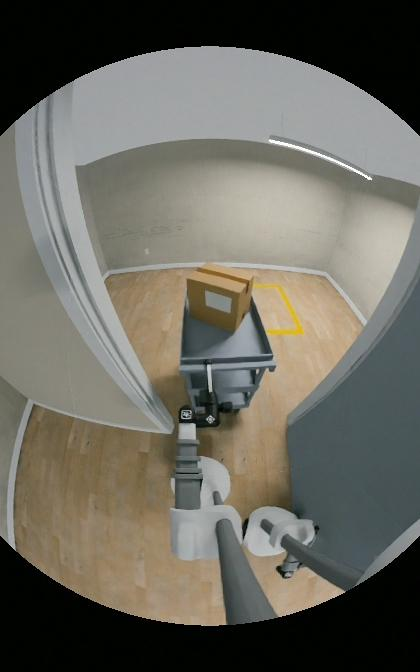

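Emit:
{"method": "move", "body": {"r2": {"base":{"translate_m":0.12,"strafe_m":-0.1},"pace":"slow","contact_limits":{"translate_m":0.5}}, "blocking": false, "cameras": []}}

Emit:
{"method": "wait", "body": {"seconds": 5, "cameras": ["r2_head_camera","r2_head_left_camera","r1_head_right_camera"]}}

Scene clock: 933.00 s.
move: r2 moving
r1: as last shown
r1.lidar_m: 4.94 4.12 0.25 2.42 0.25 0.25 0.45 0.56 0.44 0.52 2.60 3.05
r1.motor_effort: lift_m=+15(15) arm_m=+4(4) wheel_0=-4(4) wheel_1=+2(2) wheel_2=+0(1)
r1.servo_current: wrist_yaw_rad=59(59) wrist_pitch_rad=39(52) wrist_roll_rad=39(65) gripper_m=39(46)
r1.contact_limits: strafe_m 0.9
r1.wrist_depth_mm: 136 138 - 421 266 193 - / 113 139 - 424 267 195 - / 117 139 264 427 268 187 - / 137 161 - 436 270 188 - / - - - 433 274 189 159 / - 1618 193 442 191 189 - / 1138 1060 1138 143 257 173 -
r2.base_odometry: x=-2.027 y=-3.075 heading=-2.687
r2.turned_by_wheels: +0.000
r2.turned_by_imu: +0.000
r2.base_tilt: forward=-0.7 right=+0.0
r2.lidar_m: 0.51 0.46 0.61 1.86 2.26 3.16 - 0.44 0.46 0.68 0.74 0.53
r2.base_status: translate_m moving; strafe_m moving
r2.joint_positions: lift_m=+0.682 arm_m=+0.120 wrist_yaw_rad=+0.003 wrist_pitch_rad=+0.003 wrist_roll_rad=+1.568 gripper_m=-0.029
r2.joint_status: not commanded
r2.measured_speeds: translate_m=+0.040 strafe_m=-0.034 rotate_rad=-0.001 lift_m=+0.000 arm_m=+0.000 wrist_yaw_rad=-0.003 wrist_pitch_rad=+0.000 wrist_roll_rad=+0.000
r2.motor_effort: lift_m=+20(20) arm_m=+4(4) wheel_0=+11(13) wheel_1=-4(5) wheel_2=-9(10)
r2.servo_current: wrist_yaw_rad=59(59) wrist_pitch_rad=46(46) wrist_roll_rad=52(59) gripper_m=65(72)
r2.contact_limits: arm_m 0.1; translate_m 0.5
r2.hand_pose: x=+0.5795 y=-0.0866 z=+0.8591 quat_wxyz=(+0.708, +0.706, +0.002, +0.000) (m; r2's base frame)
r2.wrist_depth_mm: - - - 172 232 1808 - / - - 554 172 231 820 - / - 488 473 173 233 831 - / - - 517 172 232 831 - / - - 569 173 232 - - / - - 186 173 180 1708 - / - - - - 233 - 1160
pictures: none
No camera images: "cameras" was empty.

Scene clock: 935.27 s.
earlier move: r2 done
r1.base_odometry: x=-1.478 y=+1.620 heading=+2.766
r1.turned_by_wheels: +0.000
r1.turned_by_imu: +0.000
r1.base_tilt: forward=-1.6 right=+1.2
r1.lidar_m: 4.95 4.11 0.25 2.37 0.25 0.25 0.47 0.48 0.47 1.83 2.61 3.05
r1.base_status: not commanded
r1.joint_positions: lift_m=+0.300 arm_m=+0.000 wrist_yaw_rad=+3.092 wrist_pitch_rad=+0.002 wrist_roll_rad=+0.000 gripper_m=+0.056
r1.joint_status: not commanded
r1.measured_speeds: all 0
r1.motor_effort: lift_m=+15(15) arm_m=+4(5) wheel_0=-4(5) wheel_1=+2(3) wheel_2=+0(1)
r1.servo_current: wrist_yaw_rad=46(65) wrist_pitch_rad=46(52) wrist_roll_rad=33(72) gripper_m=39(46)
r1.contact_limits: strafe_m 0.9
r1.hand_pose: x=-0.1128 y=+0.1017 z=+0.4779 quat_wxyz=(+0.025, -0.001, +0.000, +1.000) (m; r1's base frame)
r1.wrist_depth_mm: 136 138 - 424 267 194 - / 113 139 - 424 267 196 - / 117 139 265 427 270 187 - / 137 161 - 430 271 188 - / - - - 436 274 189 160 / - 1430 193 439 191 189 - / 1255 1098 1098 143 255 173 -
r2.base_odometry: x=-2.166 y=-3.041 heading=-2.687
r2.turned_by_wheels: +0.000
r2.turned_by_imu: +0.000
r2.base_tilt: forward=-0.7 right=+0.0
r2.lidar_m: 0.47 0.46 0.43 1.34 2.34 3.26 - 0.47 0.58 0.60 0.65 0.56
r2.base_status: done
r2.joint_positions: lift_m=+0.682 arm_m=+0.120 wrist_yaw_rad=+0.001 wrist_pitch_rad=+0.003 wrist_roll_rad=+1.568 gripper_m=-0.029
r2.joint_status: not commanded
r2.measured_speeds: all 0
r2.motor_effort: lift_m=+20(20) arm_m=+4(4) wheel_0=+4(13) wheel_1=-3(6) wheel_2=-8(11)
r2.servo_current: wrist_yaw_rad=46(59) wrist_pitch_rad=46(46) wrist_roll_rad=52(65) gripper_m=65(78)
r2.contact_limits: arm_m 0.1; translate_m 0.5
r2.hand_pose: x=+0.5794 y=-0.0870 z=+0.8591 quat_wxyz=(+0.708, +0.706, +0.002, -0.001) (m; r2's base frame)
r2.wrist_depth_mm: - - - 259 266 1708 - / - - - 253 255 1708 - / - - 496 188 248 820 - / - - 504 183 242 842 - / - - 535 178 236 831 - / - - 186 173 179 - - / - - - - 224 - 480
wait: 2.27 of 5 s (r2 has come to rest)
pictures: r1_head_right_camera, r2_head_camera, r2_head_left_camera
Images, in order (width x height): r1_head_right_camera 420x672, r2_head_camera 420x560, r2_head_left_camera 420x672.

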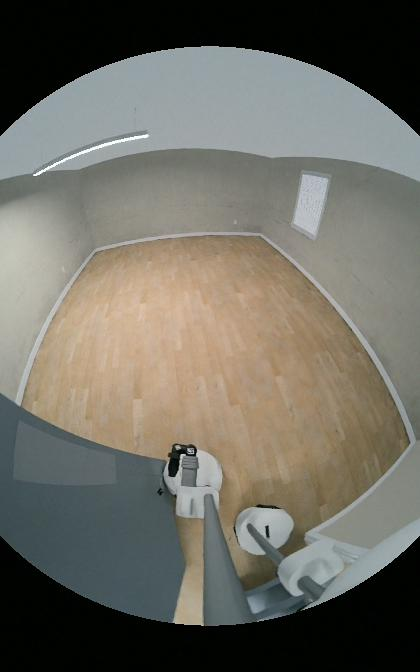

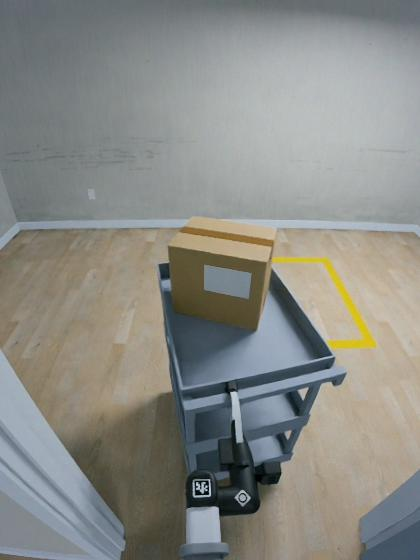

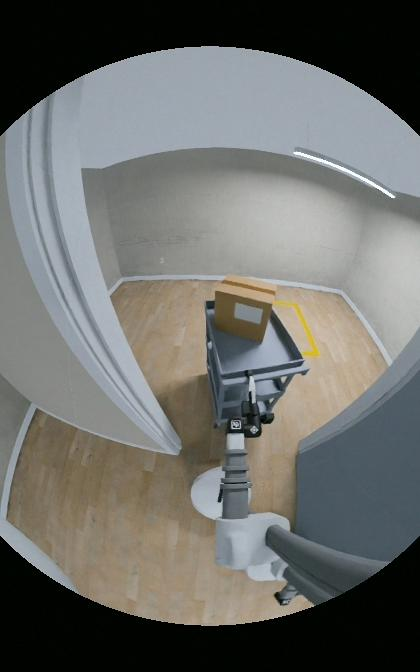

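Emit:
{"method": "move", "body": {"r2": {"base":{"translate_m":0.3,"strafe_m":0.04},"pace":"slow","contact_limits":{"translate_m":0.5}}, "blocking": false, "cameras": []}}

Emit:
{"method": "wait", "body": {"seconds": 6, "cameras": ["r2_head_camera","r2_head_left_camera"]}}

Scene clock: 944.63 s.
move: r2 moving
r1: as last shown
r1.base_tilt: forward=-1.6 right=+1.3
r1.lidar_m: 4.92 4.09 0.25 2.40 0.25 0.25 0.45 0.48 0.46 1.82 2.59 3.05
r1.motor_effort: lift_m=+15(15) arm_m=+4(4) wheel_0=-4(5) wheel_1=+2(2) wheel_2=-1(1)
r1.servo_current: wrist_yaw_rad=46(65) wrist_pitch_rad=39(46) wrist_roll_rad=46(59) gripper_m=39(46)
r1.contact_limits: strafe_m 0.9
r1.wrist_depth_mm: 136 138 - 421 265 193 - / 113 139 - 424 268 195 - / 117 139 265 430 271 188 - / 137 162 - 433 270 188 - / - - - 433 273 189 159 / 1464 1430 194 436 191 189 - / 1182 1098 1118 143 256 173 -
r2.base_odometry: x=-2.176 y=-3.048 heading=-2.687
r2.turned_by_wheels: +0.000
r2.turned_by_imu: +0.001
r2.base_tilt: forward=-0.7 right=+0.1
r2.lidar_m: 0.51 0.46 0.44 1.28 2.34 3.30 - 0.48 0.58 0.59 0.65 0.54
r2.base_status: translate_m moving; strafe_m moving
r2.joint_positions: lift_m=+0.682 arm_m=+0.120 wrist_yaw_rad=+0.000 wrist_pitch_rad=+0.003 wrist_roll_rad=+1.568 gripper_m=-0.029
r2.joint_status: not commanded
r2.measured_speeds: translate_m=+0.049 strafe_m=+0.007 rotate_rad=-0.001 lift_m=+0.000 arm_m=+0.000 wrist_yaw_rad=+0.000 wrist_pitch_rad=+0.000 wrist_roll_rad=+0.000
r2.motor_effort: lift_m=+20(20) arm_m=+4(4) wheel_0=+8(8) wheel_1=+7(8) wheel_2=-13(13)
r2.servo_current: wrist_yaw_rad=52(52) wrist_pitch_rad=46(46) wrist_roll_rad=46(46) gripper_m=65(78)
r2.contact_limits: arm_m 0.1; translate_m 0.5
r2.hand_pose: x=+0.5793 y=-0.0873 z=+0.8591 quat_wxyz=(+0.708, +0.706, +0.001, -0.001) (m; r2's base frame)
r2.wrist_depth_mm: - - - 260 265 1708 - / - - - 253 257 1708 - / - - 500 187 249 809 - / - - 500 183 241 842 - / - - 530 179 237 820 - / - - 186 172 179 - - / - - - - 223 - 480
pictures: none
No camera images: "cameras" was empty.

Scene clock: 948.43 s.
earlier move: r2 done
r1.base_odometry: x=-1.478 y=+1.620 heading=+2.766
r1.turned_by_wheels: +0.000
r1.turned_by_imu: +0.000
r1.base_tilt: forward=-1.6 right=+1.3
r1.lidar_m: 4.93 4.11 0.25 2.36 0.25 0.25 0.48 0.75 0.78 1.82 2.58 3.06
r1.base_status: not commanded
r1.joint_positions: lift_m=+0.300 arm_m=+0.000 wrist_yaw_rad=+3.092 wrist_pitch_rad=+0.002 wrist_roll_rad=+0.000 gripper_m=+0.056
r1.joint_status: not commanded
r1.measured_speeds: all 0
r1.motor_effort: lift_m=+15(15) arm_m=+4(5) wheel_0=-4(5) wheel_1=+2(2) wheel_2=+0(1)
r1.servo_current: wrist_yaw_rad=52(65) wrist_pitch_rad=46(59) wrist_roll_rad=46(72) gripper_m=46(52)
r1.contact_limits: strafe_m 0.9
r1.hand_pose: x=-0.1128 y=+0.1017 z=+0.4779 quat_wxyz=(+0.025, -0.001, +0.000, +1.000) (m; r1's base frame)
r1.wrist_depth_mm: 136 138 - 424 266 193 - / 113 138 - 427 266 195 - / 117 139 265 427 268 187 - / 137 162 - 430 273 188 - / 1921 - - 433 272 189 159 / 1464 1618 193 439 191 189 - / 1098 1138 1138 143 257 173 -
r2.base_odometry: x=-2.418 y=-3.209 heading=-2.687
r2.turned_by_wheels: +0.000
r2.turned_by_imu: -0.001
r2.base_tilt: forward=-0.7 right=+0.1
r2.lidar_m: 0.49 3.00 0.29 0.26 2.27 3.23 0.90 0.76 0.67 0.66 2.71 0.56
r2.base_status: done
r2.joint_positions: lift_m=+0.682 arm_m=+0.120 wrist_yaw_rad=-0.001 wrist_pitch_rad=+0.003 wrist_roll_rad=+1.568 gripper_m=-0.029
r2.joint_status: not commanded
r2.measured_speeds: all 0
r2.motor_effort: lift_m=+20(20) arm_m=+4(4) wheel_0=+0(8) wheel_1=+5(8) wheel_2=-7(14)
r2.servo_current: wrist_yaw_rad=46(59) wrist_pitch_rad=33(52) wrist_roll_rad=52(59) gripper_m=72(78)
r2.contact_limits: arm_m 0.1; translate_m 0.5
r2.hand_pose: x=+0.5792 y=-0.0877 z=+0.8591 quat_wxyz=(+0.708, +0.706, +0.001, -0.002) (m; r2's base frame)
r2.wrist_depth_mm: - - - 249 250 1661 - / - - - 243 247 768 - / - - 480 182 243 854 - / - - 508 179 238 831 - / - - 549 176 234 820 - / - - 186 173 180 - - / - - - - 228 - 496
wait: 3.80 of 6 s (r2 has come to rest)
pictures: r2_head_camera, r2_head_left_camera
Images, in order (width x height): r2_head_camera 420x560, r2_head_left_camera 420x672.

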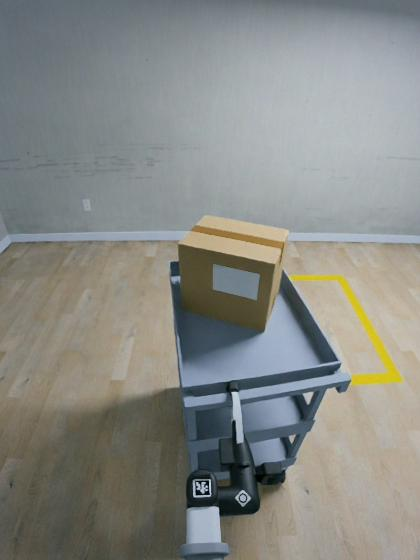

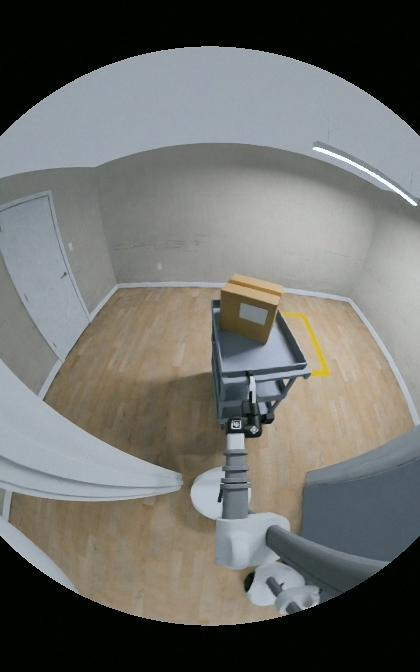

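Emit:
{"method": "move", "body": {"r2": {"base":{"translate_m":0.06,"strafe_m":-0.03},"pace":"slow","contact_limits":{"translate_m":0.5}}, "blocking": false, "cameras": []}}

Emit:
{"method": "wait", "body": {"seconds": 4, "cameras": []}}

Emit:
{"method": "move", "body": {"r2": {"base":{"rotate_rad":0.45},"pace":"slow","contact_limits":{"rotate_rad":0.6}}, "blocking": false, "cameras": []}}

Emit:
{"method": "wait", "body": {"seconds": 5, "cameras": ["r2_head_camera","r2_head_right_camera"]}}

Scene clock: 967.50 s.
move: r2 moving
r1: as last shown
r1.lidar_m: 4.93 4.07 0.25 2.41 0.25 0.25 0.47 0.77 0.77 1.82 2.61 3.07
r1.motor_effort: lift_m=+15(15) arm_m=+4(5) wheel_0=-5(5) wheel_1=+2(2) wheel_2=-1(1)
r1.servo_current: wrist_yaw_rad=46(65) wrist_pitch_rad=39(52) wrist_roll_rad=46(65) gripper_m=39(46)
r1.contact_limits: strafe_m 0.9
r1.wrist_depth_mm: 136 138 - 421 266 193 - / 113 139 - 424 268 195 - / 117 139 265 430 268 187 - / 137 161 - 430 272 188 - / 1921 - - 436 272 189 159 / 1464 1618 193 436 191 189 - / 842 1118 1118 143 256 173 -
r2.base_odometry: x=-2.432 y=-3.208 heading=-2.687
r2.turned_by_wheels: +0.000
r2.turned_by_imu: +0.001
r2.base_tilt: forward=-0.7 right=+0.1
r2.lidar_m: 0.48 2.99 0.29 0.29 2.30 3.23 0.91 0.77 0.68 0.65 2.71 0.56
r2.base_status: translate_m moving; strafe_m moving
r2.joint_positions: lift_m=+0.682 arm_m=+0.120 wrist_yaw_rad=-0.001 wrist_pitch_rad=+0.003 wrist_roll_rad=+1.568 gripper_m=-0.029
r2.joint_status: not commanded
r2.measured_speeds: translate_m=+0.048 strafe_m=-0.025 rotate_rad=-0.001 lift_m=+0.000 arm_m=+0.000 wrist_yaw_rad=+0.000 wrist_pitch_rad=+0.000 wrist_roll_rad=+0.000
r2.motor_effort: lift_m=+20(20) arm_m=+4(4) wheel_0=+9(10) wheel_1=+7(7) wheel_2=-10(13)
r2.servo_current: wrist_yaw_rad=39(52) wrist_pitch_rad=46(46) wrist_roll_rad=59(59) gripper_m=72(72)
r2.contact_limits: arm_m 0.1; translate_m 0.5
r2.hand_pose: x=+0.5792 y=-0.0877 z=+0.8591 quat_wxyz=(+0.708, +0.706, +0.001, -0.002) (m; r2's base frame)
r2.wrist_depth_mm: - - - 187 248 1708 - / - - - 184 245 759 - / - - 480 181 241 866 - / - - 500 179 237 831 - / - - 544 176 234 820 - / - - 187 173 179 - - / - - - - 228 - 1060
pictures: none
No camera images: "cameras" was empty.

Scene clock: 968.83 s.
earlier move: r2 done
r1.base_odometry: x=-1.478 y=+1.620 heading=+2.766
r1.turned_by_wheels: +0.000
r1.turned_by_imu: +0.000
r1.base_tilt: forward=-1.6 right=+1.3
r1.lidar_m: 4.93 4.10 0.25 2.40 0.25 0.25 0.46 0.79 0.88 1.85 2.59 3.08
r1.base_status: not commanded
r1.joint_positions: lift_m=+0.300 arm_m=+0.000 wrist_yaw_rad=+3.092 wrist_pitch_rad=+0.002 wrist_roll_rad=+0.000 gripper_m=+0.056
r1.joint_status: not commanded
r1.measured_speeds: all 0
r1.motor_effort: lift_m=+15(15) arm_m=+4(5) wheel_0=-4(5) wheel_1=+2(2) wheel_2=+0(1)
r1.servo_current: wrist_yaw_rad=52(72) wrist_pitch_rad=39(52) wrist_roll_rad=59(65) gripper_m=39(46)
r1.contact_limits: strafe_m 0.9
r1.hand_pose: x=-0.1128 y=+0.1017 z=+0.4779 quat_wxyz=(+0.025, -0.001, +0.000, +1.000) (m; r1's base frame)
r1.wrist_depth_mm: 136 138 - 424 267 193 - / 113 139 - 424 267 195 - / 117 139 265 433 270 187 - / 137 161 - 433 271 189 - / 158 - - 430 272 188 160 / 1366 1618 193 439 191 189 - / 866 1118 1118 143 256 173 -
r2.base_odometry: x=-2.485 y=-3.208 heading=-2.687
r2.turned_by_wheels: +0.000
r2.turned_by_imu: +0.001
r2.base_tilt: forward=-0.6 right=+0.0
r2.lidar_m: 0.52 3.01 2.28 0.31 2.47 3.25 0.87 0.78 0.66 0.64 2.69 0.54
r2.base_status: done
r2.joint_positions: lift_m=+0.682 arm_m=+0.120 wrist_yaw_rad=+0.001 wrist_pitch_rad=+0.003 wrist_roll_rad=+1.568 gripper_m=-0.029
r2.joint_status: not commanded
r2.measured_speeds: all 0
r2.motor_effort: lift_m=+20(20) arm_m=+4(4) wheel_0=+8(13) wheel_1=+5(9) wheel_2=-3(13)
r2.servo_current: wrist_yaw_rad=52(59) wrist_pitch_rad=39(52) wrist_roll_rad=52(59) gripper_m=65(78)
r2.contact_limits: arm_m 0.1; translate_m 0.5
r2.hand_pose: x=+0.5794 y=-0.0872 z=+0.8591 quat_wxyz=(+0.708, +0.706, +0.001, -0.001) (m; r2's base frame)
r2.wrist_depth_mm: - - - 251 254 1661 - / - - - 247 248 820 - / - - 488 183 244 866 - / - - 508 179 239 831 - / - - 544 177 235 831 - / - - 187 173 179 - - / - - - - 227 - 508
wait: 1.33 of 4 s (r2 has come to rest)
pictures: none
No camera images: "cameras" was empty.

Scene clock: 969.33 s.
move: r2 moving
r1: as last shown
r1.base_tilt: forward=-1.6 right=+1.2
r1.lidar_m: 4.92 4.10 0.25 2.37 0.25 0.25 0.43 0.80 0.87 1.82 2.58 3.07
r1.servo_current: wrist_yaw_rad=52(59) wrist_pitch_rad=39(52) wrist_roll_rad=39(59) gripper_m=46(46)
r1.contact_limits: strafe_m 0.9
r1.wrist_depth_mm: 136 138 - 421 266 193 - / 113 139 - 424 268 195 - / 117 139 264 424 270 187 - / 137 161 - 433 271 189 - / 831 - - 436 271 189 160 / 976 1661 193 436 191 189 - / 854 1118 1138 143 256 173 -
r2.base_odometry: x=-2.485 y=-3.208 heading=-2.564
r2.turned_by_wheels: +0.123
r2.turned_by_imu: +0.119
r2.base_tilt: forward=-0.7 right=+0.1
r2.lidar_m: 0.51 2.68 0.32 0.29 2.43 3.79 0.79 0.79 0.64 0.66 2.84 0.54
r2.base_status: rotate_rad moving
r2.joint_positions: lift_m=+0.682 arm_m=+0.120 wrist_yaw_rad=-0.009 wrist_pitch_rad=+0.003 wrist_roll_rad=+1.568 gripper_m=-0.029
r2.joint_status: not commanded
r2.measured_speeds: translate_m=+0.002 strafe_m=+0.000 rotate_rad=+0.491 lift_m=+0.000 arm_m=+0.000 wrist_yaw_rad=+0.000 wrist_pitch_rad=+0.000 wrist_roll_rad=+0.000
r2.motor_effort: lift_m=+20(20) arm_m=+4(4) wheel_0=-17(17) wheel_1=-9(9) wheel_2=-14(15)
r2.servo_current: wrist_yaw_rad=65(65) wrist_pitch_rad=39(46) wrist_roll_rad=52(52) gripper_m=65(78)
r2.contact_limits: arm_m 0.1; rotate_rad 0.6
r2.hand_pose: x=+0.5784 y=-0.0901 z=+0.8591 quat_wxyz=(+0.708, +0.706, -0.002, -0.004) (m; r2's base frame)
r2.wrist_depth_mm: - - - 168 228 715 - / - - 480 170 229 809 - / - - 480 170 230 820 - / - - 525 171 230 842 - / - - 585 172 232 - - / - - 186 173 180 1661 504 / - - - - - - 1182
pictures: none
No camera images: "cameras" was empty.

Scene clock: 970.67 s.
earlier move: r2 done
r1.base_odometry: x=-1.478 y=+1.620 heading=+2.766
r1.turned_by_wheels: +0.000
r1.turned_by_imu: +0.000
r1.base_tilt: forward=-1.6 right=+1.2
r1.lidar_m: 4.93 4.11 0.25 2.39 0.25 0.25 0.47 0.78 0.86 1.83 2.60 3.04
r1.base_status: not commanded
r1.joint_positions: lift_m=+0.300 arm_m=+0.000 wrist_yaw_rad=+3.092 wrist_pitch_rad=+0.002 wrist_roll_rad=+0.000 gripper_m=+0.056
r1.joint_status: not commanded
r1.measured_speeds: all 0
r1.motor_effort: lift_m=+15(15) arm_m=+4(5) wheel_0=-4(5) wheel_1=+2(3) wheel_2=+0(1)
r1.servo_current: wrist_yaw_rad=65(65) wrist_pitch_rad=46(52) wrist_roll_rad=39(65) gripper_m=39(52)
r1.contact_limits: strafe_m 0.9
r1.hand_pose: x=-0.1128 y=+0.1017 z=+0.4779 quat_wxyz=(+0.025, -0.001, +0.000, +1.000) (m; r1's base frame)
r1.wrist_depth_mm: 136 138 - 418 266 193 - / 113 139 - 427 267 194 - / 117 140 266 430 270 187 - / 137 161 - 433 272 188 - / 842 - - 436 272 189 159 / 891 1756 193 439 191 189 - / 854 1118 1098 143 257 173 -
r2.base_odometry: x=-2.484 y=-3.208 heading=-2.237
r2.turned_by_wheels: +0.326
r2.turned_by_imu: +0.317
r2.base_tilt: forward=-0.7 right=+0.0
r2.lidar_m: 0.57 2.31 0.29 2.23 3.04 5.88 0.79 0.67 0.64 2.66 3.00 0.41
r2.base_status: done
r2.joint_positions: lift_m=+0.682 arm_m=+0.120 wrist_yaw_rad=+0.001 wrist_pitch_rad=+0.003 wrist_roll_rad=+1.568 gripper_m=-0.029
r2.joint_status: not commanded
r2.measured_speeds: all 0
r2.motor_effort: lift_m=+20(20) arm_m=+4(5) wheel_0=-1(17) wheel_1=-5(11) wheel_2=-2(15)
r2.servo_current: wrist_yaw_rad=59(65) wrist_pitch_rad=46(46) wrist_roll_rad=46(59) gripper_m=72(78)
r2.contact_limits: arm_m 0.1; rotate_rad 0.6
r2.hand_pose: x=+0.5794 y=-0.0871 z=+0.8591 quat_wxyz=(+0.708, +0.706, +0.002, -0.001) (m; r2's base frame)
r2.wrist_depth_mm: - 421 404 - 139 - - / - - 508 - 154 - - / - - - - 171 535 - / - - - 112 193 1499 473 / - - - 131 221 1661 1205 / - - 186 153 178 310 306 / - - - - - - 1205
wait: 1.33 of 5 s (r2 has come to rest)
pictures: r2_head_camera, r2_head_right_camera
Images, in order (width x height): r2_head_camera 420x560, r2_head_right_camera 420x672.

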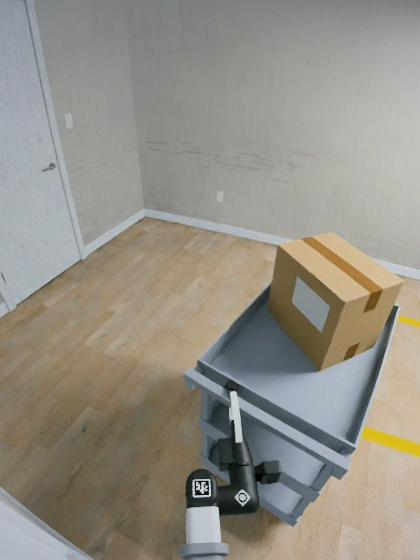

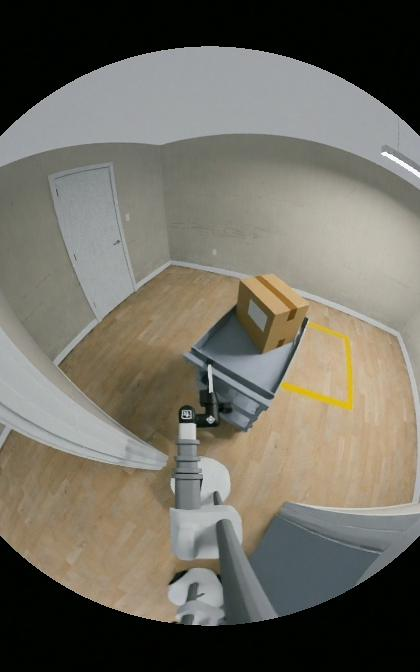

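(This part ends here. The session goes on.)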